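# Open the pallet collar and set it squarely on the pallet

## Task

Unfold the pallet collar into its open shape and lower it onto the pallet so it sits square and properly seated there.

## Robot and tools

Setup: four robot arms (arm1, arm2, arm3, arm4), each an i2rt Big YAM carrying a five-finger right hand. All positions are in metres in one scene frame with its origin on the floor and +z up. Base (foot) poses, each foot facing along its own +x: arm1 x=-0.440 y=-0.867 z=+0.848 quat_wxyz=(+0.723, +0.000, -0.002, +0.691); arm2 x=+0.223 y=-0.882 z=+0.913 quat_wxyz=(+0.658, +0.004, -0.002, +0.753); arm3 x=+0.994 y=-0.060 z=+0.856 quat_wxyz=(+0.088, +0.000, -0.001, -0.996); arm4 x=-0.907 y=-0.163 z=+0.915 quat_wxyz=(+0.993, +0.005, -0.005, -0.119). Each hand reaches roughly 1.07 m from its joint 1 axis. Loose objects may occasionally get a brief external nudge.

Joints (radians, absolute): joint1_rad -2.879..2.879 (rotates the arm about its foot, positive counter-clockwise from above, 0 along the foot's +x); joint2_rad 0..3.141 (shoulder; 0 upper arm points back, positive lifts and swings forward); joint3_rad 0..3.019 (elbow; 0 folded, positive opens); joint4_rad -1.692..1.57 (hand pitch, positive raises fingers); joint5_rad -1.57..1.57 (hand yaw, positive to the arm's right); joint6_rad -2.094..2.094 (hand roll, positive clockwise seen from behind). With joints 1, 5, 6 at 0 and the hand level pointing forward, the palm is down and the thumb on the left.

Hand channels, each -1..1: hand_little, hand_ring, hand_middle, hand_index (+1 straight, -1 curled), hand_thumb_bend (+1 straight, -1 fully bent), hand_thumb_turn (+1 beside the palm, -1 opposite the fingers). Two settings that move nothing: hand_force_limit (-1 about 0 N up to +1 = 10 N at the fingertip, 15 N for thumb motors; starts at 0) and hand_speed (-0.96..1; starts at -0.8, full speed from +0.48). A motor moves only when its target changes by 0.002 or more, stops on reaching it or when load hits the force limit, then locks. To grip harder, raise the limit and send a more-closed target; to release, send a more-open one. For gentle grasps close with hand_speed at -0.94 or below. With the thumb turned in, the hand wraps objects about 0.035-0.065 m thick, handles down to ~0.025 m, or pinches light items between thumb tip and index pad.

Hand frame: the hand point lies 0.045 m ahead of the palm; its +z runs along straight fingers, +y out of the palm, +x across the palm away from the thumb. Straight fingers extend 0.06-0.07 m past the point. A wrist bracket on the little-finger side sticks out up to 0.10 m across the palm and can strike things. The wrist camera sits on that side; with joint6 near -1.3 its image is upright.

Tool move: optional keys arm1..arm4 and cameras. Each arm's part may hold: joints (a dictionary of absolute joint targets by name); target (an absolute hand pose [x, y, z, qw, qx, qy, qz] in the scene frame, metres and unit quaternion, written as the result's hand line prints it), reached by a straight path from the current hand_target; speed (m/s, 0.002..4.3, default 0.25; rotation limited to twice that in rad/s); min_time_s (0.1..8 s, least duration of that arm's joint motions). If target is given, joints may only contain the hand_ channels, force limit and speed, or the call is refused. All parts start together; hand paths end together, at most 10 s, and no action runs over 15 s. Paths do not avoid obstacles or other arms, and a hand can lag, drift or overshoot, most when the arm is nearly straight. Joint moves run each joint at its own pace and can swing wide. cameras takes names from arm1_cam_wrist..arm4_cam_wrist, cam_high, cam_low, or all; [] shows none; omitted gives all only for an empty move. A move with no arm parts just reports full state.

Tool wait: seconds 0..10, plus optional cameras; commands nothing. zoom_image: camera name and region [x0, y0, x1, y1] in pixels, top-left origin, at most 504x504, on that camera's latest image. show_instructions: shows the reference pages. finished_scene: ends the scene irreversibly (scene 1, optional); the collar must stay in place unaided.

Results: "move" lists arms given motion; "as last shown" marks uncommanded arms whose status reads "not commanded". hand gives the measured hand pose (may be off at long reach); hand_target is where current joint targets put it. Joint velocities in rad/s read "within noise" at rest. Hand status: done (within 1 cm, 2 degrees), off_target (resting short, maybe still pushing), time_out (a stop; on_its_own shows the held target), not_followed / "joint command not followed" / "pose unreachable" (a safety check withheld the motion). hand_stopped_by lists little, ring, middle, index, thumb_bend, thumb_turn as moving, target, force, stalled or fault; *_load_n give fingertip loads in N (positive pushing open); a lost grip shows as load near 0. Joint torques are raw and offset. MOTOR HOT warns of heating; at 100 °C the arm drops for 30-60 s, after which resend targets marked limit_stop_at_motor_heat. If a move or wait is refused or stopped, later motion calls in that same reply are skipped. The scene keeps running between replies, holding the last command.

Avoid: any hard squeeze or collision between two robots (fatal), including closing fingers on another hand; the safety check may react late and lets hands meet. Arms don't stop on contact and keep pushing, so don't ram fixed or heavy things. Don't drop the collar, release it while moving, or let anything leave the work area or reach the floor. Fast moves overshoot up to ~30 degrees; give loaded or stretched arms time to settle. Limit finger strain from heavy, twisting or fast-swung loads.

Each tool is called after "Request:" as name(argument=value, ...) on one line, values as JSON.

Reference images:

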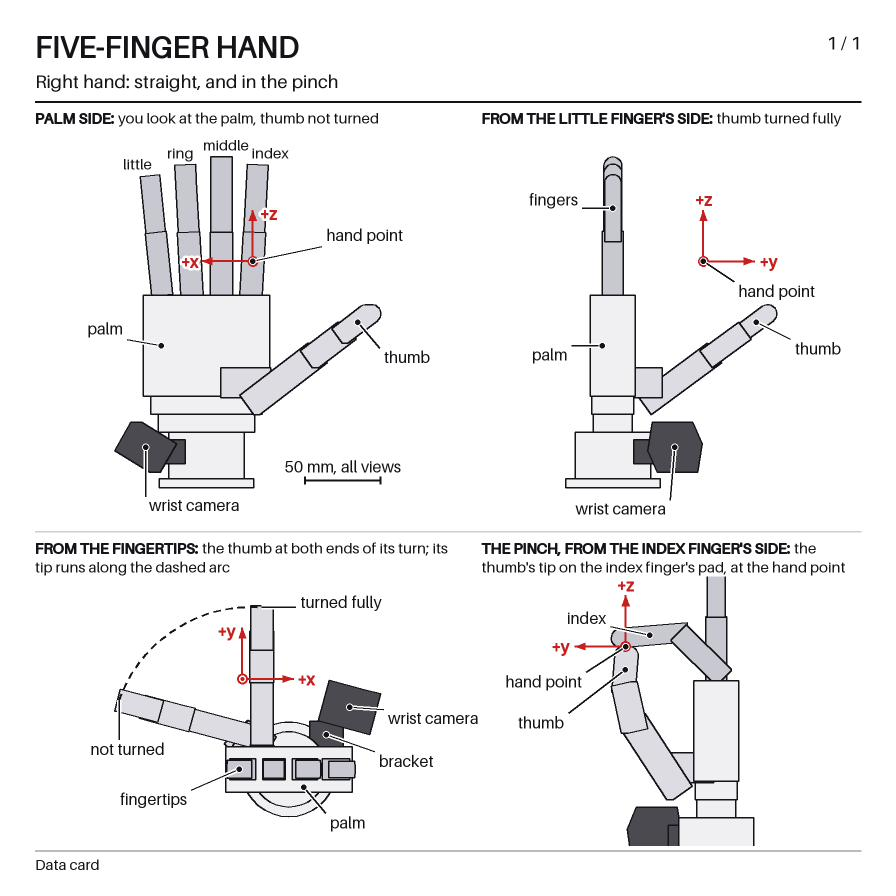

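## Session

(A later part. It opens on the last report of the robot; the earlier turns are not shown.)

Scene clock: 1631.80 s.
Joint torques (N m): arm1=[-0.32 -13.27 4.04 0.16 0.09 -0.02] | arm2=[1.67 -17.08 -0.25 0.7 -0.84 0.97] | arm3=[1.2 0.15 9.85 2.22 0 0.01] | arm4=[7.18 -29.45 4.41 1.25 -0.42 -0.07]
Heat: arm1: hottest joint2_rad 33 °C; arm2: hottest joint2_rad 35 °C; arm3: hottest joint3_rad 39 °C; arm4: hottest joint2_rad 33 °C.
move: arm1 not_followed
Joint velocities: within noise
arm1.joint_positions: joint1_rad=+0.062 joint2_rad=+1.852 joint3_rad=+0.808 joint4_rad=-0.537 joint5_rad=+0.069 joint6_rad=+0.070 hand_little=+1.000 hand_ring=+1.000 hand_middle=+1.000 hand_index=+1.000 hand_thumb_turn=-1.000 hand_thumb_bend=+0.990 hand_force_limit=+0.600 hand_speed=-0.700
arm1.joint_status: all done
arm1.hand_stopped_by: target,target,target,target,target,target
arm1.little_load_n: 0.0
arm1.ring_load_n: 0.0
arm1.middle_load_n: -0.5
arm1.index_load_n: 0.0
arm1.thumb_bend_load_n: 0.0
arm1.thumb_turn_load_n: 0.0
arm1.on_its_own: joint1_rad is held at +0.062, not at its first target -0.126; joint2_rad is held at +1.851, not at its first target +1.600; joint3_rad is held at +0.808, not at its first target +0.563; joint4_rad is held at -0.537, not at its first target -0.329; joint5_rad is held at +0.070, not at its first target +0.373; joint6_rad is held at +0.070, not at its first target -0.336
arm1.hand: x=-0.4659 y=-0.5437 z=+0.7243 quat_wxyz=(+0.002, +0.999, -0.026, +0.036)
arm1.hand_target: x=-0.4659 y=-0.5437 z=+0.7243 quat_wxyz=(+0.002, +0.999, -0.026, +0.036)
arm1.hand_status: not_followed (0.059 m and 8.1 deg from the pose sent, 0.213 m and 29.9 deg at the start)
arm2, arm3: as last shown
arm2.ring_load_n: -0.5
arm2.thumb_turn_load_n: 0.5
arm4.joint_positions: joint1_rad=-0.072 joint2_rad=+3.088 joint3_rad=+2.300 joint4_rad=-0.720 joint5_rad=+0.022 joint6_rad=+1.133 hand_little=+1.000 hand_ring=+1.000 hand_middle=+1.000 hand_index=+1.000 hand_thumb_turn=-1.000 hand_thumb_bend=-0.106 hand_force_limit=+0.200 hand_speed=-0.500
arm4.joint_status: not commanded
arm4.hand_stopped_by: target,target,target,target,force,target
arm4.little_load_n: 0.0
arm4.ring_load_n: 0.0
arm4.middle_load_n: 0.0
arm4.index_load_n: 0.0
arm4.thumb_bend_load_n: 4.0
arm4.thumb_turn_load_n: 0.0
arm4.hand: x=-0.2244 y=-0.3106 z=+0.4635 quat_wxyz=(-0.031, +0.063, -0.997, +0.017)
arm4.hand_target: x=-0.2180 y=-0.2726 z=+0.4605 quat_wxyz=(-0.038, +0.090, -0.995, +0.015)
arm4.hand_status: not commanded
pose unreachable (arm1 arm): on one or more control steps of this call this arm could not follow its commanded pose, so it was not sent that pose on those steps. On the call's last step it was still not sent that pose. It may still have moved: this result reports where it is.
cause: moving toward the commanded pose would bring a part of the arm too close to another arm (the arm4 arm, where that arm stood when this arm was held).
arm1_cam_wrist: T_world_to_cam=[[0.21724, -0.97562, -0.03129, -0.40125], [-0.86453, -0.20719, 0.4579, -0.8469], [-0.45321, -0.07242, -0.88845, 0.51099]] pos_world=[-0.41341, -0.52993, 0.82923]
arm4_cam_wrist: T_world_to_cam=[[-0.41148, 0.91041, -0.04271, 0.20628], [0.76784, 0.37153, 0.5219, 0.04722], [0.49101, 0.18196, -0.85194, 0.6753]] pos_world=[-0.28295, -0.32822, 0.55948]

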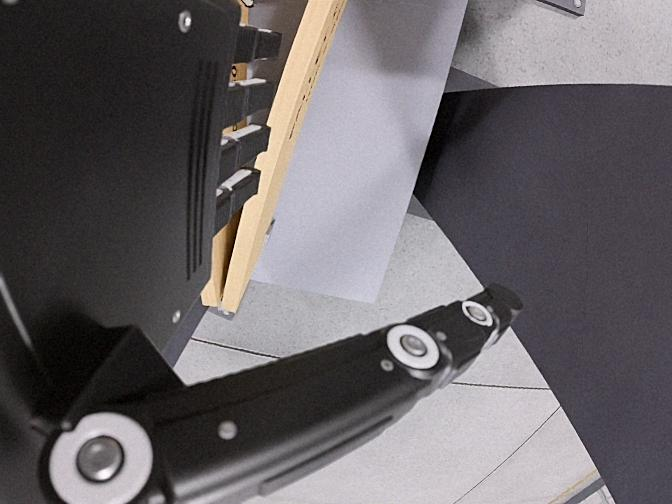

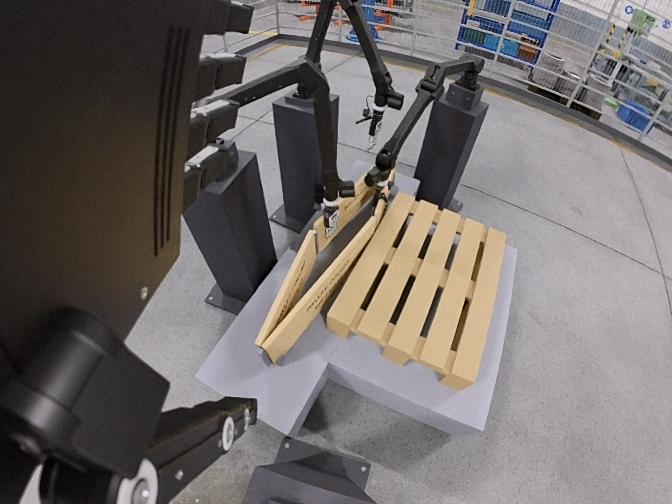

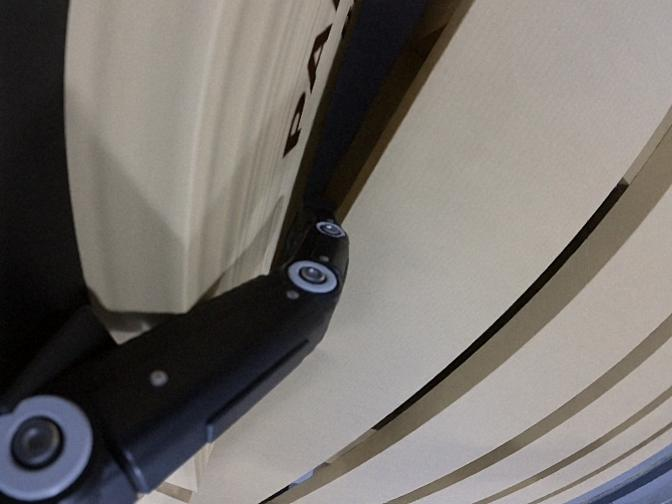

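Request:
move(arm2={"joints": {"hand_force_limit": 1.0, "hand_speed": -0.5, "hand_thumb_bend": -0.95}}, arm4={"joints": {"hand_force_limit": 1.0, "hand_speed": -0.5, "hand_thumb_bend": -0.95}})

Scene clock: 1739.93 s.
Joint torques (N m): arm1=[-0.21 -13.39 4.04 0.1 0.11 -0.03] | arm2=[1.26 -17.2 -0.24 0.73 -0.82 0.97] | arm3=[-0.32 -0.15 9.83 2.14 -0.06 0.04] | arm4=[6.89 -29.27 4.45 1.16 -0.44 -0.04]
Heat: arm1: hottest joint2_rad 33 °C; arm2: hottest joint2_rad 35 °C; arm3: hottest joint3_rad 39 °C; arm4: hottest joint2_rad 34 °C.
move: arm2 off_target; arm4 off_target
Joint velocities: arm1=[within noise] | arm2=[within noise] | arm3=[within noise] | arm4=[-0.005 -0.015 -0.007 -0.012 -0.154 -0.007]
arm1, arm3: as last shown
arm1.middle_load_n: 0.0
arm1.on_its_own: joint1_rad is held at +0.062, not at its first target -0.126; joint2_rad is held at +1.851, not at its first target +1.600; joint3_rad is held at +0.808, not at its first target +0.563; joint4_rad is held at -0.537, not at its first target -0.329; joint5_rad is held at +0.070, not at its first target +0.373; joint6_rad is held at +0.070, not at its first target -0.336
arm2.joint_positions: joint1_rad=+0.485 joint2_rad=+2.790 joint3_rad=+1.311 joint4_rad=-0.079 joint5_rad=+0.017 joint6_rad=+0.734 hand_little=+1.000 hand_ring=+1.000 hand_middle=+1.000 hand_index=+1.000 hand_thumb_turn=-1.000 hand_thumb_bend=-0.369 hand_force_limit=+1.000 hand_speed=-0.500
arm2.joint_status: hand_thumb_bend off_target (ended at -0.369, target -0.950); the others done
arm2.hand_stopped_by: target,target,target,target,force,target
arm2.little_load_n: 0.0
arm2.ring_load_n: 0.0
arm2.middle_load_n: 0.0
arm2.index_load_n: 0.0
arm2.thumb_bend_load_n: 14.5
arm2.thumb_turn_load_n: 1.5
arm2.hand: x=-0.0684 y=-0.5749 z=+0.4636 quat_wxyz=(-0.015, +0.998, -0.057, +0.000)
arm2.hand_target: x=-0.0776 y=-0.5993 z=+0.4631 quat_wxyz=(+0.001, +0.997, -0.077, +0.001)
arm2.hand_status: not commanded
arm4.joint_positions: joint1_rad=-0.072 joint2_rad=+3.088 joint3_rad=+2.300 joint4_rad=-0.720 joint5_rad=+0.023 joint6_rad=+1.129 hand_little=+1.000 hand_ring=+1.000 hand_middle=+1.000 hand_index=+1.000 hand_thumb_turn=-1.000 hand_thumb_bend=-0.331 hand_force_limit=+1.000 hand_speed=-0.500
arm4.joint_status: hand_thumb_bend off_target (ended at -0.331, target -0.950); the others done
arm4.hand_stopped_by: target,target,target,target,force,target
arm4.little_load_n: 0.0
arm4.ring_load_n: 0.0
arm4.middle_load_n: 0.0
arm4.index_load_n: 0.0
arm4.thumb_bend_load_n: 15.0
arm4.thumb_turn_load_n: 2.5
arm4.hand: x=-0.2246 y=-0.3107 z=+0.4634 quat_wxyz=(-0.031, +0.065, -0.997, +0.018)
arm4.hand_target: x=-0.2180 y=-0.2725 z=+0.4604 quat_wxyz=(-0.038, +0.090, -0.995, +0.015)
arm4.hand_status: not commanded
pictures: none

Request:
move(arm2={"target": [-0.0776, -0.588, 0.478, 0.0, 0.997, -0.077, 0.0], "speed": 0.05}, arm4={"target": [-0.218, -0.295, 0.475, -0.030, 0.08, -0.9963, 0.015], "speed": 0.05}, cameras=["arm2_cam_wrist", "cam_low", "arm4_cam_wrist"])

Scene clock: 1745.40 s.
Joint torques (N m): arm1=[-0.03 -13.57 4.01 0.09 0.11 -0.03] | arm2=[0.21 -20.13 -0.55 -0.23 -0.71 0.71] | arm3=[0.38 1.08 9.7 2.26 -0.04 0.01] | arm4=[4.13 -31.03 5.35 -0.4 -0.27 -0.1]
Heat: arm1: hottest joint2_rad 33 °C; arm2: hottest joint2_rad 35 °C; arm3: hottest joint3_rad 39 °C; arm4: hottest joint2_rad 34 °C.
move: arm2 off_target; arm4 off_target
Joint velocities: within noise
arm1, arm3: as last shown
arm1.middle_load_n: -0.5
arm1.thumb_bend_load_n: -0.5
arm1.on_its_own: joint1_rad is held at +0.062, not at its first target -0.126; joint2_rad is held at +1.851, not at its first target +1.600; joint3_rad is held at +0.808, not at its first target +0.563; joint4_rad is held at -0.537, not at its first target -0.329; joint5_rad is held at +0.070, not at its first target +0.373; joint6_rad is held at +0.070, not at its first target -0.336
arm2.joint_positions: joint1_rad=+0.485 joint2_rad=+2.789 joint3_rad=+1.310 joint4_rad=-0.085 joint5_rad=+0.014 joint6_rad=+0.736 hand_little=+1.000 hand_ring=+1.000 hand_middle=+1.000 hand_index=+1.000 hand_thumb_turn=-1.000 hand_thumb_bend=-0.369 hand_force_limit=+1.000 hand_speed=-0.500
arm2.joint_status: not commanded
arm2.hand_stopped_by: target,target,target,target,force,target
arm2.little_load_n: 0.0
arm2.ring_load_n: 0.0
arm2.middle_load_n: 0.0
arm2.index_load_n: 0.0
arm2.thumb_bend_load_n: 13.5
arm2.thumb_turn_load_n: 1.0
arm2.hand: x=-0.0678 y=-0.5769 z=+0.4644 quat_wxyz=(-0.011, +0.998, -0.058, +0.001)
arm2.hand_target: x=-0.0772 y=-0.5876 z=+0.4772 quat_wxyz=(+0.000, +0.997, -0.076, +0.000)
arm2.hand_status: off_target (0.020 m and 2.5 deg from the pose sent, 0.022 m and 2.9 deg at the start)
arm4.joint_positions: joint1_rad=-0.072 joint2_rad=+3.087 joint3_rad=+2.298 joint4_rad=-0.719 joint5_rad=+0.023 joint6_rad=+1.128 hand_little=+1.000 hand_ring=+1.000 hand_middle=+1.000 hand_index=+1.000 hand_thumb_turn=-1.000 hand_thumb_bend=-0.331 hand_force_limit=+1.000 hand_speed=-0.500
arm4.joint_status: not commanded
arm4.hand_stopped_by: target,target,target,target,force,target
arm4.little_load_n: 0.0
arm4.ring_load_n: 0.0
arm4.middle_load_n: 0.0
arm4.index_load_n: 0.0
arm4.thumb_bend_load_n: 15.0
arm4.thumb_turn_load_n: 2.5
arm4.hand: x=-0.2249 y=-0.3107 z=+0.4636 quat_wxyz=(-0.030, +0.065, -0.997, +0.018)
arm4.hand_target: x=-0.2182 y=-0.2950 z=+0.4745 quat_wxyz=(-0.030, +0.080, -0.996, +0.015)
arm4.hand_status: off_target (0.021 m and 1.7 deg from the pose sent, 0.021 m and 1.8 deg at the start)
pictures: arm2_cam_wrist, arm4_cam_wrist, cam_low
arm2_cam_wrist: T_world_to_cam=[[0.14958, -0.98866, -0.01331, -0.55645], [-0.86114, -0.13688, 0.48959, -0.36266], [-0.48586, -0.06177, -0.87185, 0.4519]] pos_world=[-0.00951, -0.57187, 0.56414]
arm4_cam_wrist: T_world_to_cam=[[-0.41591, 0.90832, -0.04434, 0.20527], [0.76617, 0.37625, 0.52099, 0.04912], [0.4899, 0.18271, -0.85241, 0.67582]] pos_world=[-0.28335, -0.32842, 0.55958]

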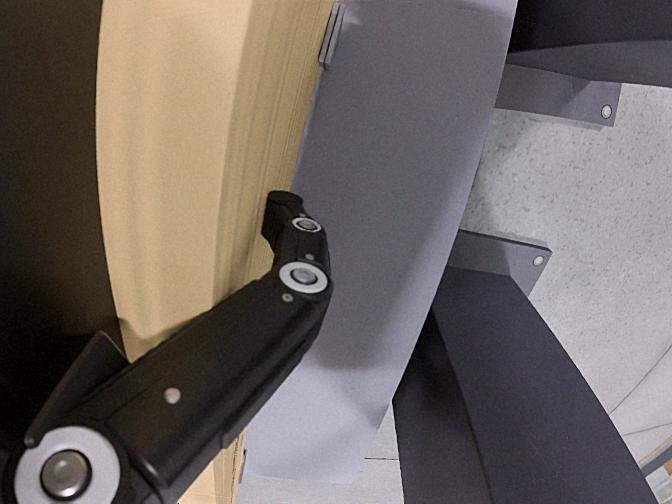

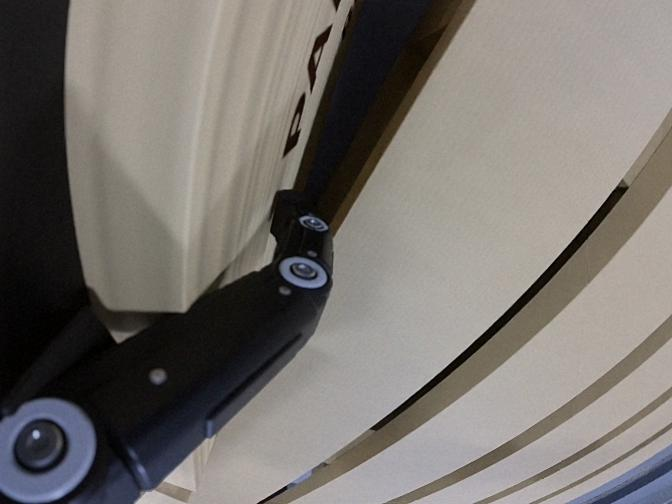

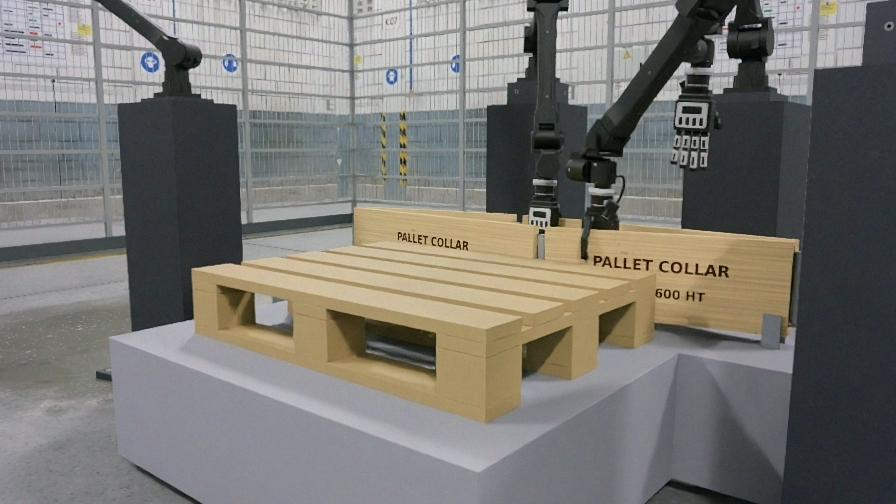

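Request:
move(arm2={"target": [-0.0776, -0.588, 0.508, 0.0, 0.997, -0.077, 0.0], "speed": 0.05}, arm4={"target": [-0.218, -0.295, 0.505, -0.020, 0.08, -0.9965, 0.010], "speed": 0.05}, cameras=["arm2_cam_wrist", "cam_low", "arm4_cam_wrist"])

Scene clock: 1750.20 s.
Joint torques (N m): arm1=[-0.44 -13.51 4.07 0.2 0.08 -0.03] | arm2=[-1.14 -22.18 -0.49 -0.64 -0.42 0.41] | arm3=[0.38 1.2 9.81 2.15 -0.01 0.05] | arm4=[4.25 -35.49 3.67 -1.68 -0.36 -0.07]
Heat: arm1: hottest joint2_rad 33 °C; arm2: hottest joint2_rad 35 °C; arm3: hottest joint3_rad 39 °C; arm4: hottest joint2_rad 34 °C.
move: arm2 off_target; arm4 off_target
Joint velocities: within noise
arm1, arm3: as last shown
arm1.middle_load_n: 0.0
arm1.thumb_bend_load_n: 0.0
arm1.thumb_turn_load_n: 0.5
arm1.on_its_own: joint1_rad is held at +0.062, not at its first target -0.126; joint2_rad is held at +1.851, not at its first target +1.600; joint3_rad is held at +0.808, not at its first target +0.563; joint4_rad is held at -0.537, not at its first target -0.329; joint5_rad is held at +0.070, not at its first target +0.373; joint6_rad is held at +0.070, not at its first target -0.336
arm2.joint_positions: joint1_rad=+0.499 joint2_rad=+2.739 joint3_rad=+1.250 joint4_rad=-0.093 joint5_rad=+0.007 joint6_rad=+0.766 hand_little=+1.000 hand_ring=+1.000 hand_middle=+1.000 hand_index=+1.000 hand_thumb_turn=-1.000 hand_thumb_bend=-0.369 hand_force_limit=+1.000 hand_speed=-0.500
arm2.joint_status: not commanded
arm2.hand_stopped_by: target,target,target,target,force,target
arm2.little_load_n: 0.0
arm2.ring_load_n: 0.5
arm2.middle_load_n: 0.0
arm2.index_load_n: 0.0
arm2.thumb_bend_load_n: 12.0
arm2.thumb_turn_load_n: 1.5
arm2.hand: x=-0.0671 y=-0.5909 z=+0.4833 quat_wxyz=(-0.002, +0.998, -0.066, +0.004)
arm2.hand_target: x=-0.0773 y=-0.5884 z=+0.5064 quat_wxyz=(+0.000, +0.997, -0.077, +0.000)
arm2.hand_status: off_target (0.027 m and 1.3 deg from the pose sent, 0.046 m and 2.5 deg at the start)
arm4.joint_positions: joint1_rad=-0.071 joint2_rad=+3.074 joint3_rad=+2.280 joint4_rad=-0.726 joint5_rad=+0.024 joint6_rad=+1.122 hand_little=+1.000 hand_ring=+1.000 hand_middle=+1.000 hand_index=+1.000 hand_thumb_turn=-1.000 hand_thumb_bend=-0.331 hand_force_limit=+1.000 hand_speed=-0.500
arm4.joint_status: not commanded
arm4.hand_stopped_by: target,target,target,target,force,target
arm4.little_load_n: 0.0
arm4.ring_load_n: 0.0
arm4.middle_load_n: 0.0
arm4.index_load_n: 0.0
arm4.thumb_bend_load_n: 12.0
arm4.thumb_turn_load_n: 7.5
arm4.hand: x=-0.2294 y=-0.3091 z=+0.4667 quat_wxyz=(-0.024, +0.068, -0.997, +0.016)
arm4.hand_target: x=-0.2170 y=-0.2953 z=+0.5025 quat_wxyz=(-0.020, +0.080, -0.997, +0.010)
arm4.hand_status: off_target (0.042 m and 1.6 deg from the pose sent, 0.045 m and 2.3 deg at the start)
pictures: arm2_cam_wrist, arm4_cam_wrist, cam_low
arm2_cam_wrist: T_world_to_cam=[[0.13304, -0.99109, 0.00623, -0.58215], [-0.86531, -0.11309, 0.48831, -0.35889], [-0.48325, -0.07036, -0.87265, 0.46349]] pos_world=[-0.00912, -0.58494, 0.58335]
arm4_cam_wrist: T_world_to_cam=[[-0.4217, 0.90602, -0.03609, 0.1961], [0.77053, 0.37905, 0.51246, 0.05626], [0.47797, 0.18829, -0.85796, 0.68201]] pos_world=[-0.28664, -0.32742, 0.56338]

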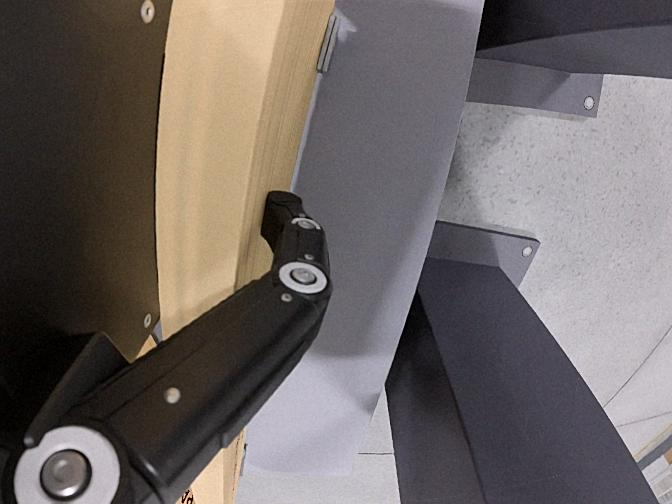

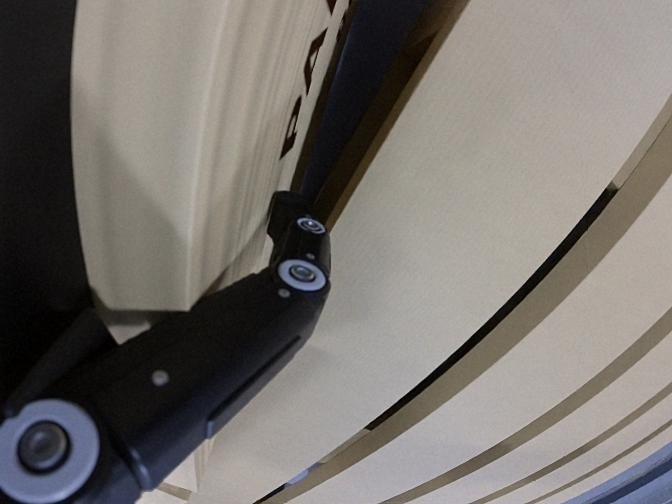

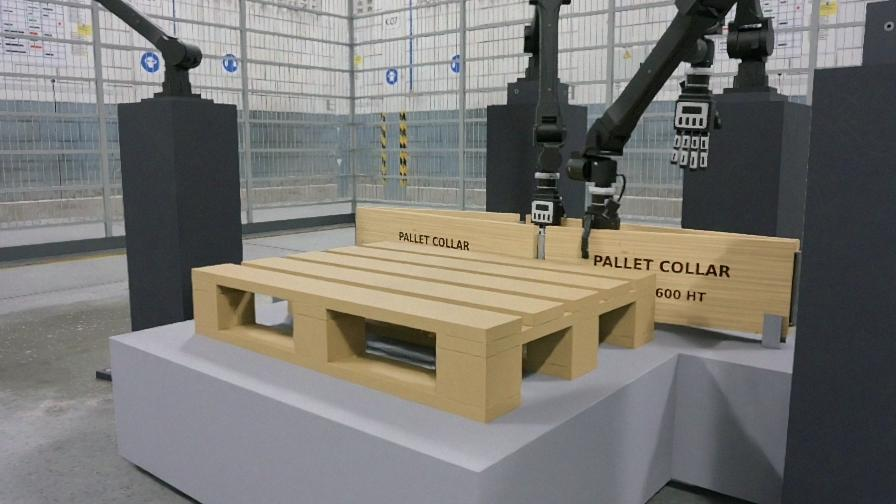

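Request:
move(arm2={"target": [-0.0776, -0.588, 0.468, 0.0, 0.997, -0.077, 0.0], "speed": 0.05}, arm4={"target": [-0.218, -0.300, 0.460, -0.030, 0.08, -0.9963, 0.015], "speed": 0.05})

Request:
move(arm2={"target": [-0.0776, -0.55, 0.468, 0.0, 0.998, -0.063, 0.0], "speed": 0.05}, cameras=["arm2_cam_wrist", "arm3_cam_wrist"])

Scene clock: 2031.90 s.
Joint torques (N m): arm1=[-0.15 -13.63 4.03 0.18 0.1 -0.01] | arm2=[-1.08 -14.27 3.92 0.85 -0.4 0.4] | arm3=[0.26 1.08 9.74 2.26 -0.05 -0.01] | arm4=[3.37 -27.05 9.48 0.01 -0.29 -0.11]
Heat: arm1: hottest joint2_rad 32 °C; arm2: hottest joint2_rad 37 °C; arm3: hottest joint3_rad 40 °C; arm4: hottest joint2_rad 39 °C.
move: arm2 off_target; arm4 off_target
Joint velocities: within noise
arm1, arm3: as last shown
arm1.on_its_own: joint1_rad is held at +0.062, not at its first target -0.126; joint2_rad is held at +1.851, not at its first target +1.600; joint3_rad is held at +0.808, not at its first target +0.563; joint4_rad is held at -0.537, not at its first target -0.329; joint5_rad is held at +0.070, not at its first target +0.373; joint6_rad is held at +0.070, not at its first target -0.336
arm2.joint_positions: joint1_rad=+0.499 joint2_rad=+2.745 joint3_rad=+1.268 joint4_rad=-0.105 joint5_rad=+0.006 joint6_rad=+0.766 hand_little=+1.000 hand_ring=+1.000 hand_middle=+1.000 hand_index=+1.000 hand_thumb_turn=-1.000 hand_thumb_bend=-0.369 hand_force_limit=+1.000 hand_speed=-0.500
arm2.joint_status: not commanded
arm2.hand_stopped_by: target,target,target,target,force,target
arm2.little_load_n: 0.0
arm2.ring_load_n: 0.0
arm2.middle_load_n: 0.0
arm2.index_load_n: 0.0
arm2.thumb_bend_load_n: 11.5
arm2.thumb_turn_load_n: 0.5
arm2.hand: x=-0.0704 y=-0.5866 z=+0.4818 quat_wxyz=(-0.002, +0.998, -0.066, +0.003)
arm2.hand_target: x=-0.0772 y=-0.5882 z=+0.4686 quat_wxyz=(+0.000, +0.997, -0.077, +0.000)
arm2.hand_status: off_target (0.016 m and 1.3 deg from the pose sent, 0.019 m and 1.3 deg at the start)
arm4.joint_positions: joint1_rad=-0.071 joint2_rad=+3.086 joint3_rad=+2.301 joint4_rad=-0.739 joint5_rad=+0.024 joint6_rad=+1.122 hand_little=+1.000 hand_ring=+1.000 hand_middle=+1.000 hand_index=+1.000 hand_thumb_turn=-1.000 hand_thumb_bend=-0.331 hand_force_limit=+1.000 hand_speed=-0.500
arm4.joint_status: not commanded
arm4.hand_stopped_by: target,target,target,target,force,target
arm4.little_load_n: 0.0
arm4.ring_load_n: 0.0
arm4.middle_load_n: 0.0
arm4.index_load_n: 0.0
arm4.thumb_bend_load_n: 12.0
arm4.thumb_turn_load_n: 7.5
arm4.hand: x=-0.2280 y=-0.3095 z=+0.4650 quat_wxyz=(-0.023, +0.068, -0.997, +0.016)
arm4.hand_target: x=-0.2187 y=-0.3000 z=+0.4606 quat_wxyz=(-0.031, +0.080, -0.996, +0.015)
arm4.hand_status: off_target (0.015 m and 1.5 deg from the pose sent, 0.016 m and 1.5 deg at the start)
pictures: none

Scene clock: 2033.27 s.
Joint torques (N m): arm1=[-0.56 -13.45 4.03 0.18 0.09 -0.02] | arm2=[-3.66 -15.91 5.85 1.32 0.45 -0.12] | arm3=[0.73 0.67 9.59 2.04 -0.05 0.04] | arm4=[3.49 -26.99 9.4 0.1 -0.22 -0.15]
Heat: arm1: hottest joint2_rad 32 °C; arm2: hottest joint2_rad 37 °C; arm3: hottest joint3_rad 40 °C; arm4: hottest joint2_rad 39 °C.
move: arm2 off_target
Joint velocities: within noise
arm1, arm3, arm4: as last shown
arm1.thumb_bend_load_n: -0.5
arm1.thumb_turn_load_n: 0.0
arm1.on_its_own: joint1_rad is held at +0.062, not at its first target -0.126; joint2_rad is held at +1.851, not at its first target +1.600; joint3_rad is held at +0.808, not at its first target +0.563; joint4_rad is held at -0.537, not at its first target -0.329; joint5_rad is held at +0.070, not at its first target +0.373; joint6_rad is held at +0.070, not at its first target -0.336
arm2.joint_positions: joint1_rad=+0.481 joint2_rad=+2.771 joint3_rad=+1.339 joint4_rad=-0.201 joint5_rad=-0.015 joint6_rad=+0.735 hand_little=+1.000 hand_ring=+1.000 hand_middle=+1.000 hand_index=+1.000 hand_thumb_turn=-1.000 hand_thumb_bend=-0.369 hand_force_limit=+1.000 hand_speed=-0.500
arm2.joint_status: not commanded
arm2.hand_stopped_by: target,target,target,target,force,target
arm2.little_load_n: 0.0
arm2.ring_load_n: 0.0
arm2.middle_load_n: 0.0
arm2.index_load_n: 0.0
arm2.thumb_bend_load_n: 8.5
arm2.thumb_turn_load_n: 1.0
arm2.hand: x=-0.0702 y=-0.5802 z=+0.4772 quat_wxyz=(+0.024, +0.998, -0.060, +0.011)
arm2.hand_target: x=-0.0768 y=-0.5506 z=+0.4699 quat_wxyz=(+0.000, +0.998, -0.063, +0.000)
arm2.hand_status: off_target (0.032 m and 3.1 deg from the pose sent, 0.040 m and 0.6 deg at the start)
arm4.joint_positions: joint1_rad=-0.071 joint2_rad=+3.086 joint3_rad=+2.301 joint4_rad=-0.741 joint5_rad=+0.022 joint6_rad=+1.124 hand_little=+1.000 hand_ring=+1.000 hand_middle=+1.000 hand_index=+1.000 hand_thumb_turn=-1.000 hand_thumb_bend=-0.331 hand_force_limit=+1.000 hand_speed=-0.500
arm4.hand: x=-0.2284 y=-0.3090 z=+0.4650 quat_wxyz=(-0.023, +0.068, -0.997, +0.014)
arm4.hand_target: x=-0.2187 y=-0.2999 z=+0.4605 quat_wxyz=(-0.031, +0.080, -0.996, +0.015)
arm2_cam_wrist: T_world_to_cam=[[0.1456, -0.9875, 0.06033, -0.5939], [-0.86922, -0.09856, 0.48451, -0.34736], [-0.47251, -0.12298, -0.8727, 0.42755]] pos_world=[-0.01344, -0.56813, 0.57726]

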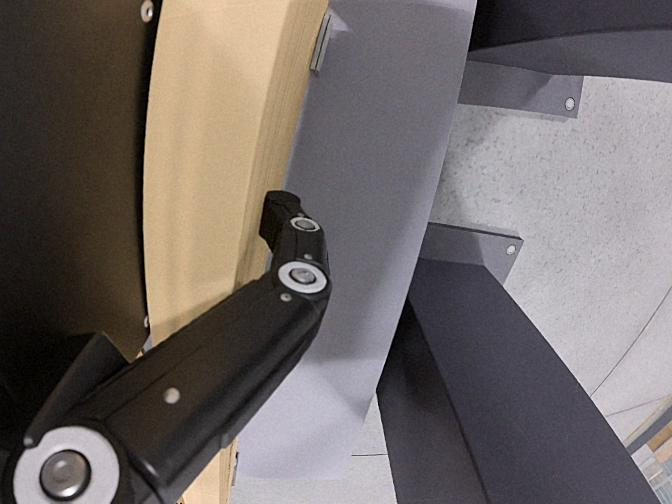

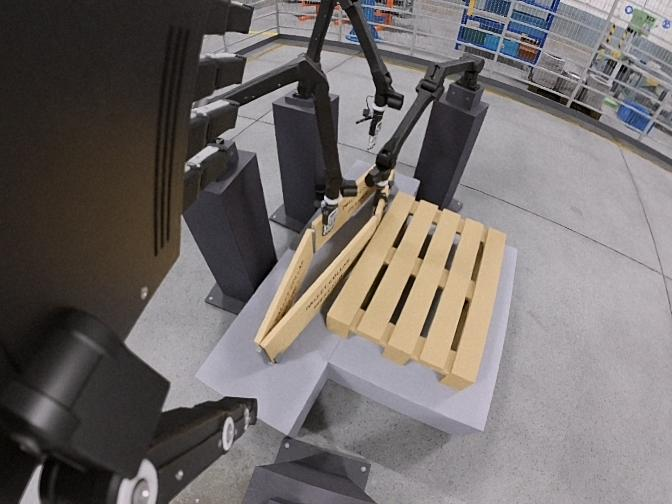

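Request:
move(arm2={"target": [-0.0776, -0.515, 0.468, 0.0, 0.9985, -0.0552, 0.0], "speed": 0.05}, cameras=["arm2_cam_wrist", "arm3_cam_wrist"])

Scene clock: 2088.03 s.
Joint torques (N m): arm1=[-0.44 -13.57 4 0.2 0.09 -0.03] | arm2=[-4.72 -17.38 7.2 1.48 0.74 -0.05] | arm3=[-0.09 0.56 9.94 2.24 -0.05 -0.01] | arm4=[3.37 -27.05 9.4 0.27 -0.11 -0.22]
Heat: arm1: hottest joint2_rad 32 °C; arm2: hottest joint2_rad 37 °C; arm3: hottest joint3_rad 40 °C; arm4: hottest joint2_rad 36 °C.
move: arm2 off_target
Joint velocities: within noise
arm1, arm3, arm4: as last shown
arm1.thumb_bend_load_n: 0.0
arm1.on_its_own: joint1_rad is held at +0.062, not at its first target -0.126; joint2_rad is held at +1.851, not at its first target +1.600; joint3_rad is held at +0.808, not at its first target +0.563; joint4_rad is held at -0.537, not at its first target -0.329; joint5_rad is held at +0.070, not at its first target +0.373; joint6_rad is held at +0.070, not at its first target -0.336
arm2.joint_positions: joint1_rad=+0.456 joint2_rad=+2.793 joint3_rad=+1.418 joint4_rad=-0.285 joint5_rad=-0.021 joint6_rad=+0.677 hand_little=+1.000 hand_ring=+1.000 hand_middle=+1.000 hand_index=+1.000 hand_thumb_turn=-1.000 hand_thumb_bend=-0.369 hand_force_limit=+1.000 hand_speed=-0.500
arm2.joint_status: not commanded
arm2.hand_stopped_by: target,target,target,target,force,target
arm2.little_load_n: 0.0
arm2.ring_load_n: 0.0
arm2.middle_load_n: -0.5
arm2.index_load_n: 0.0
arm2.thumb_bend_load_n: 8.5
arm2.thumb_turn_load_n: 1.5
arm2.hand: x=-0.0687 y=-0.5630 z=+0.4745 quat_wxyz=(+0.038, +0.998, -0.044, +0.016)
arm2.hand_target: x=-0.0764 y=-0.5160 z=+0.4716 quat_wxyz=(+0.000, +0.998, -0.056, +0.001)
arm2.hand_status: off_target (0.049 m and 4.9 deg from the pose sent, 0.066 m and 3.1 deg at the start)
arm4.joint_positions: joint1_rad=-0.069 joint2_rad=+3.086 joint3_rad=+2.302 joint4_rad=-0.746 joint5_rad=+0.019 joint6_rad=+1.131 hand_little=+1.000 hand_ring=+1.000 hand_middle=+1.000 hand_index=+1.000 hand_thumb_turn=-1.000 hand_thumb_bend=-0.331 hand_force_limit=+1.000 hand_speed=-0.500
arm4.thumb_bend_load_n: 11.0
arm4.thumb_turn_load_n: 7.0
arm4.hand: x=-0.2286 y=-0.3068 z=+0.4652 quat_wxyz=(-0.021, +0.066, -0.998, +0.012)
arm2_cam_wrist: T_world_to_cam=[[0.17645, -0.98026, 0.08921, -0.58453], [-0.86925, -0.11266, 0.48137, -0.34947], [-0.46182, -0.16248, -0.87196, 0.4062]] pos_world=[-0.01305, -0.54636, 0.57456]

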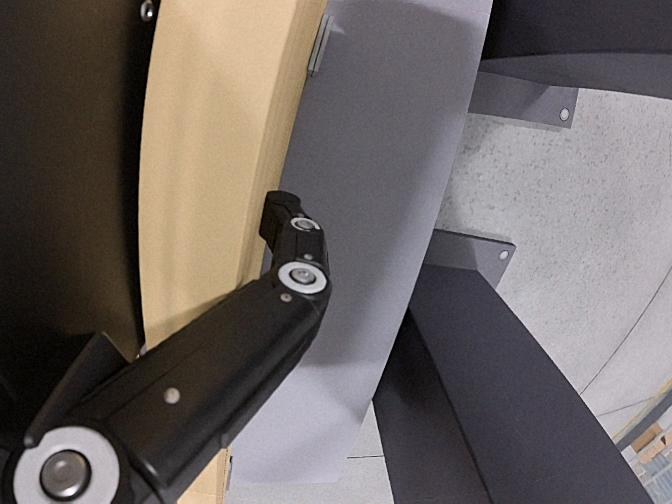

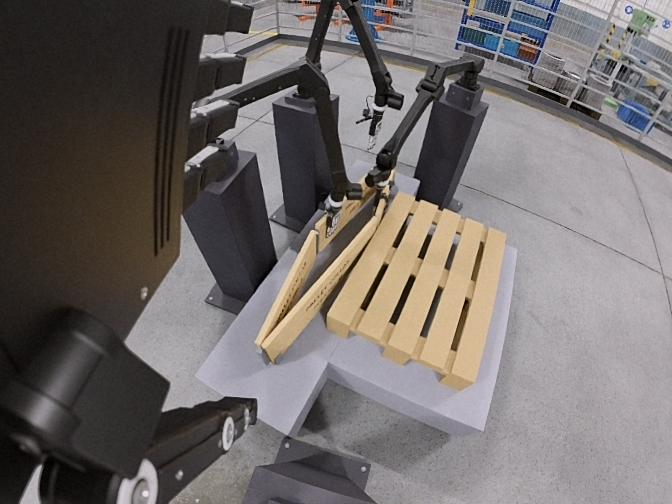

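Request:
move(arm2={"target": [-0.0776, -0.475, 0.462, 0.0, 0.9991, -0.0436, 0.0], "speed": 0.05}, cameras=["arm2_cam_wrist", "arm3_cam_wrist"])

Request:
zoom_image(camera="arm3_cam_wrist", region=[240, 140, 440, 380])

Scene clock: 2093.93 s.
Joint torques (N m): arm1=[-0.15 -13.51 4.07 0.24 0.1 -0.03] | arm2=[-4.31 -17.49 8.51 1.74 0.72 0.05] | arm3=[0.5 0.03 9.77 2.17 -0.04 0.02] | arm4=[3.49 -27.05 9.09 0.31 -0.14 -0.55]
Heat: arm1: hottest joint2_rad 32 °C; arm2: hottest joint2_rad 36 °C; arm3: hottest joint3_rad 40 °C; arm4: hottest joint2_rad 36 °C.
move: arm2 off_target
Joint velocities: within noise
arm1, arm4: as last shown
arm1.thumb_turn_load_n: 0.5
arm1.on_its_own: joint1_rad is held at +0.062, not at its first target -0.126; joint2_rad is held at +1.851, not at its first target +1.600; joint3_rad is held at +0.808, not at its first target +0.563; joint4_rad is held at -0.537, not at its first target -0.329; joint5_rad is held at +0.070, not at its first target +0.373; joint6_rad is held at +0.070, not at its first target -0.336
arm2.joint_positions: joint1_rad=+0.410 joint2_rad=+2.825 joint3_rad=+1.539 joint4_rad=-0.384 joint5_rad=-0.020 joint6_rad=+0.606 hand_little=+1.000 hand_ring=+1.000 hand_middle=+1.000 hand_index=+1.000 hand_thumb_turn=-1.000 hand_thumb_bend=-0.370 hand_force_limit=+1.000 hand_speed=-0.500
arm2.joint_status: not commanded
arm2.hand_stopped_by: target,target,target,target,force,target
arm2.little_load_n: 0.0
arm2.ring_load_n: 0.0
arm2.middle_load_n: 0.0
arm2.index_load_n: 0.0
arm2.thumb_bend_load_n: 7.5
arm2.thumb_turn_load_n: 0.5
arm2.hand: x=-0.0667 y=-0.5248 z=+0.4714 quat_wxyz=(+0.043, +0.998, -0.031, +0.016)
arm2.hand_target: x=-0.0761 y=-0.4764 z=+0.4664 quat_wxyz=(+0.000, +0.999, -0.044, +0.001)
arm2.hand_status: off_target (0.052 m and 5.4 deg from the pose sent, 0.089 m and 4.7 deg at the start)
arm3.joint_positions: joint1_rad=+0.284 joint2_rad=+0.630 joint3_rad=+1.456 joint4_rad=-1.168 joint5_rad=-0.016 joint6_rad=-1.324 hand_little=+1.000 hand_ring=+1.000 hand_middle=+1.000 hand_index=+1.000 hand_thumb_turn=+1.000 hand_thumb_bend=+1.000 hand_force_limit=+0.000 hand_speed=-0.800
arm3.joint_status: not commanded
arm3.hand_stopped_by: target,target,target,target,target,target
arm3.little_load_n: 0.0
arm3.ring_load_n: 0.0
arm3.middle_load_n: 0.0
arm3.index_load_n: 0.0
arm3.thumb_bend_load_n: 0.0
arm3.thumb_turn_load_n: 0.0
arm3.hand: x=+0.7462 y=-0.1282 z=+1.4136 quat_wxyz=(+0.539, +0.092, -0.811, +0.207)
arm3.hand_target: x=+0.7482 y=-0.1272 z=+1.4259 quat_wxyz=(+0.549, +0.091, -0.803, +0.211)
arm3.hand_status: not commanded
arm4.joint_positions: joint1_rad=-0.069 joint2_rad=+3.087 joint3_rad=+2.305 joint4_rad=-0.746 joint5_rad=+0.020 joint6_rad=+1.168 hand_little=+1.000 hand_ring=+1.000 hand_middle=+1.000 hand_index=+1.000 hand_thumb_turn=-1.000 hand_thumb_bend=-0.331 hand_force_limit=+1.000 hand_speed=-0.500
arm4.thumb_turn_load_n: 7.5
arm4.hand: x=-0.2250 y=-0.3083 z=+0.4657 quat_wxyz=(-0.022, +0.047, -0.999, +0.013)
arm4.hand_target: x=-0.2187 y=-0.2999 z=+0.4606 quat_wxyz=(-0.031, +0.080, -0.996, +0.015)
arm2_cam_wrist: T_world_to_cam=[[0.20122, -0.97454, 0.09896, -0.54707], [-0.86582, -0.1297, 0.48325, -0.35157], [-0.45811, -0.18292, -0.86987, 0.39917]] pos_world=[-0.01145, -0.50573, 0.57126]

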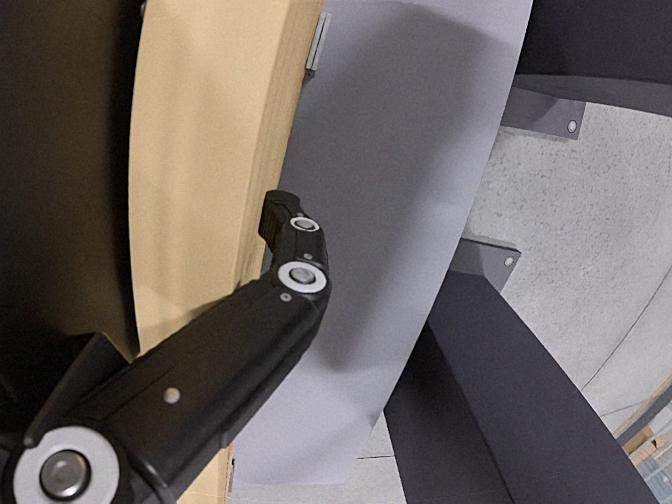

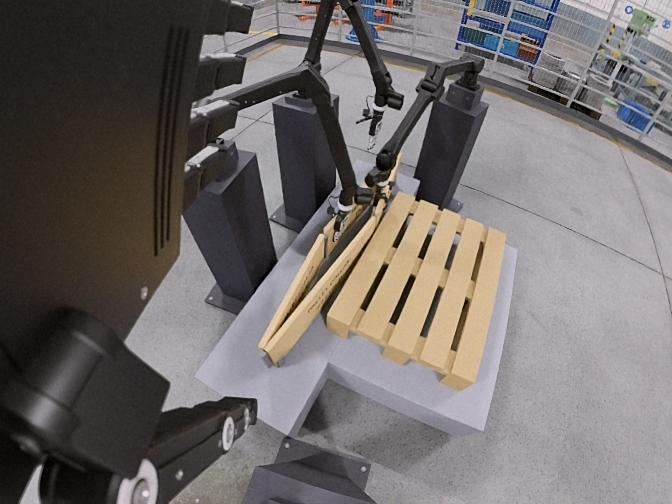

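Scaled by 2.100 from the camera's image (finer frame: 960x720).

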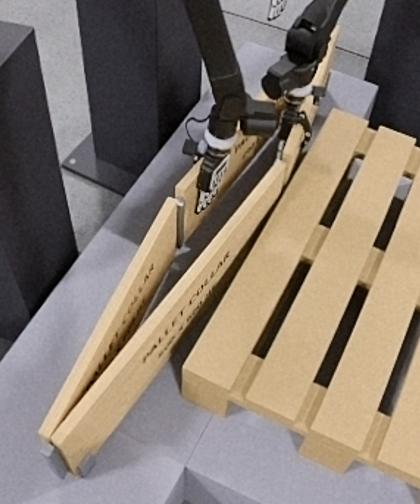

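Request:
move(arm4={"joints": {"hand_speed": 0, "hand_thumb_bend": 1}}, arm2={"target": [-0.0761, -0.505, 0.466, 0.0, 0.9995, -0.03, 0.0], "speed": 0.05})

Request:
move(arm4={"target": [-0.222, -0.325, 0.66, -0.020, 0.045, -0.9988, 0.0], "speed": 0.2}, cameras=["arm3_cam_wrist", "arm4_cam_wrist", "cam_low"])

Scene clock: 2174.27 s.
Joint torques (N m): arm1=[-0.73 -13.22 4.07 0.21 0.09 -0.07] | arm2=[-1.79 -19.02 3.77 2.56 0.55 0.07] | arm3=[-0.09 0.5 9.68 1.95 -0.04 0.01] | arm4=[3.14 -27.16 8.43 0.28 -0.14 -0.19]
Heat: arm1: hottest joint2_rad 32 °C; arm2: hottest joint3_rad 35 °C; arm3: hottest joint3_rad 40 °C; arm4: hottest joint2_rad 33 °C.
move: arm2 off_target; arm4 done
Joint velocities: within noise
arm1.joint_positions: joint1_rad=+0.062 joint2_rad=+1.852 joint3_rad=+0.808 joint4_rad=-0.537 joint5_rad=+0.069 joint6_rad=+0.070 hand_little=+1.000 hand_ring=+1.000 hand_middle=+1.000 hand_index=+1.000 hand_thumb_turn=-1.000 hand_thumb_bend=+0.990 hand_force_limit=+0.600 hand_speed=-0.700
arm1.joint_status: not commanded
arm1.hand_stopped_by: target,target,target,target,target,target
arm1.little_load_n: 0.0
arm1.ring_load_n: 0.0
arm1.middle_load_n: 0.0
arm1.index_load_n: 0.0
arm1.thumb_bend_load_n: 0.0
arm1.thumb_turn_load_n: 0.0
arm1.on_its_own: joint1_rad is held at +0.062, not at its first target -0.126; joint2_rad is held at +1.851, not at its first target +1.600; joint3_rad is held at +0.808, not at its first target +0.563; joint4_rad is held at -0.537, not at its first target -0.329; joint5_rad is held at +0.070, not at its first target +0.373; joint6_rad is held at +0.070, not at its first target -0.336
arm1.hand: x=-0.4659 y=-0.5437 z=+0.7243 quat_wxyz=(+0.002, +0.999, -0.026, +0.036)
arm1.hand_target: x=-0.4659 y=-0.5437 z=+0.7243 quat_wxyz=(+0.002, +0.999, -0.026, +0.036)
arm1.hand_status: not commanded
arm2.joint_positions: joint1_rad=+0.411 joint2_rad=+2.821 joint3_rad=+1.519 joint4_rad=-0.343 joint5_rad=-0.018 joint6_rad=+0.605 hand_little=+1.000 hand_ring=+1.000 hand_middle=+1.000 hand_index=+1.000 hand_thumb_turn=-1.000 hand_thumb_bend=-0.370 hand_force_limit=+1.000 hand_speed=-0.500
arm2.joint_status: not commanded
arm2.hand_stopped_by: target,target,target,target,force,target
arm2.little_load_n: 0.0
arm2.ring_load_n: 0.0
arm2.middle_load_n: 0.0
arm2.index_load_n: 0.0
arm2.thumb_bend_load_n: 9.5
arm2.thumb_turn_load_n: 1.0
arm2.hand: x=-0.0669 y=-0.5248 z=+0.4698 quat_wxyz=(+0.032, +0.999, -0.030, +0.011)
arm2.hand_target: x=-0.0760 y=-0.5052 z=+0.4672 quat_wxyz=(+0.001, +1.000, -0.030, +0.000)
arm2.hand_status: off_target (0.022 m and 3.8 deg from the pose sent, 0.023 m and 5.3 deg at the start)
arm3: as last shown
arm4.joint_positions: joint1_rad=-0.068 joint2_rad=+3.087 joint3_rad=+2.314 joint4_rad=-0.746 joint5_rad=+0.020 joint6_rad=+1.128 hand_little=+1.000 hand_ring=+1.000 hand_middle=+1.000 hand_index=+1.000 hand_thumb_turn=-1.000 hand_thumb_bend=+1.000 hand_force_limit=+1.000 hand_speed=+0.000
arm4.joint_status: all done
arm4.hand_stopped_by: target,target,target,target,target,target
arm4.little_load_n: 0.0
arm4.ring_load_n: 0.0
arm4.middle_load_n: 0.0
arm4.index_load_n: 0.0
arm4.thumb_bend_load_n: 0.0
arm4.thumb_turn_load_n: 0.0
arm4.hand: x=-0.2229 y=-0.3083 z=+0.4680 quat_wxyz=(-0.026, +0.067, -0.997, +0.015)
arm4.hand_target: x=-0.2186 y=-0.2998 z=+0.4606 quat_wxyz=(-0.031, +0.080, -0.996, +0.015)
arm4.hand_status: not commanded
pictures: none

Scene clock: 2176.17 s.
Joint torques (N m): arm1=[-0.56 -13.33 4.07 0.08 0.1 -0.06] | arm2=[-1.9 -18.84 3.79 2.58 0.51 0.08] | arm3=[0.21 0.21 9.88 2.14 -0.01 0.02] | arm4=[1.32 -29.8 5.14 -0.2 -0.21 0.02]
Heat: arm1: hottest joint2_rad 32 °C; arm2: hottest joint2_rad 34 °C; arm3: hottest joint3_rad 40 °C; arm4: hottest joint2_rad 34 °C.
move: arm4 off_target
Joint velocities: within noise
arm1, arm2, arm3: as last shown
arm1.on_its_own: joint1_rad is held at +0.062, not at its first target -0.126; joint2_rad is held at +1.851, not at its first target +1.600; joint3_rad is held at +0.808, not at its first target +0.563; joint4_rad is held at -0.537, not at its first target -0.329; joint5_rad is held at +0.070, not at its first target +0.373; joint6_rad is held at +0.070, not at its first target -0.336
arm2.joint_positions: joint1_rad=+0.412 joint2_rad=+2.821 joint3_rad=+1.519 joint4_rad=-0.342 joint5_rad=-0.017 joint6_rad=+0.605 hand_little=+1.000 hand_ring=+1.000 hand_middle=+1.000 hand_index=+1.000 hand_thumb_turn=-1.000 hand_thumb_bend=-0.370 hand_force_limit=+1.000 hand_speed=-0.500
arm2.index_load_n: 0.5
arm2.hand: x=-0.0670 y=-0.5248 z=+0.4698 quat_wxyz=(+0.032, +0.999, -0.030, +0.011)
arm4.joint_positions: joint1_rad=-0.086 joint2_rad=+2.659 joint3_rad=+2.000 joint4_rad=-0.855 joint5_rad=+0.001 joint6_rad=+1.141 hand_little=+1.000 hand_ring=+1.000 hand_middle=+1.000 hand_index=+1.000 hand_thumb_turn=-1.000 hand_thumb_bend=+1.000 hand_force_limit=+1.000 hand_speed=+0.000
arm4.joint_status: not commanded
arm4.hand_stopped_by: target,target,target,target,target,target
arm4.little_load_n: 0.0
arm4.ring_load_n: 0.0
arm4.middle_load_n: 0.0
arm4.index_load_n: 0.0
arm4.thumb_bend_load_n: 0.0
arm4.thumb_turn_load_n: 0.0
arm4.hand: x=-0.2116 y=-0.3234 z=+0.6651 quat_wxyz=(-0.032, +0.052, -0.998, +0.006)
arm4.hand_target: x=-0.2217 y=-0.3248 z=+0.6602 quat_wxyz=(-0.020, +0.045, -0.999, +0.000)
arm4.hand_status: off_target (0.012 m and 1.8 deg from the pose sent, 0.193 m and 3.1 deg at the start)
arm4_cam_wrist: T_world_to_cam=[[-0.39262, 0.91943, -0.02247, 0.22518], [0.77455, 0.34373, 0.53097, -0.07665], [0.49591, 0.19106, -0.84709, 0.84382]] pos_world=[-0.27068, -0.34192, 0.76055]

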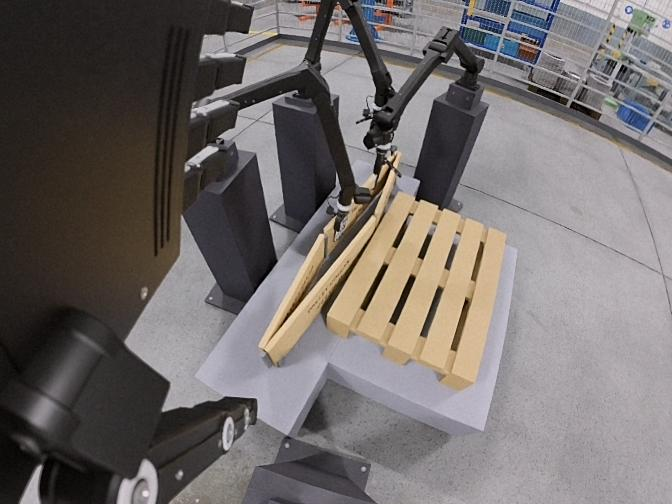

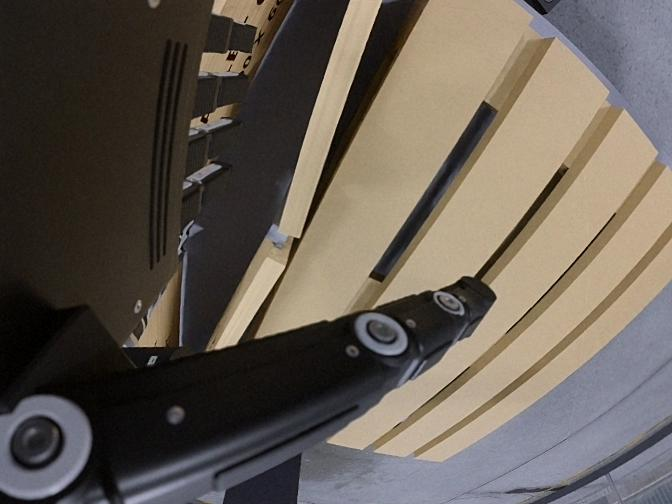

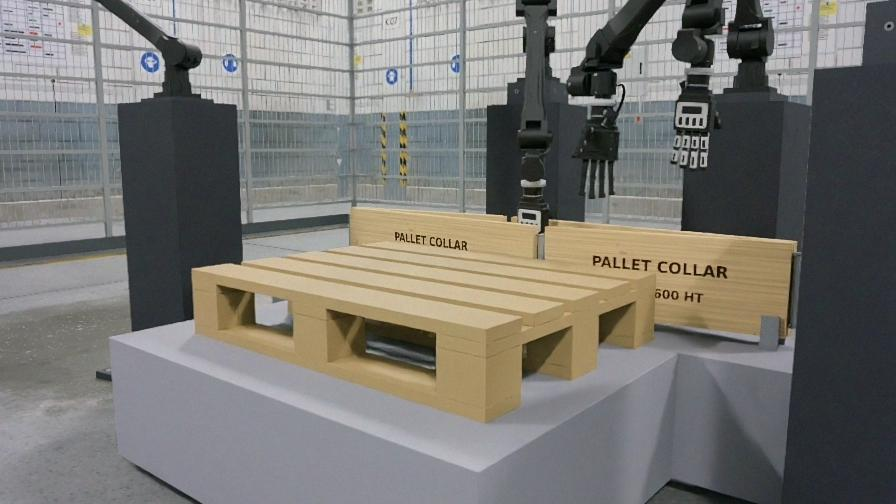

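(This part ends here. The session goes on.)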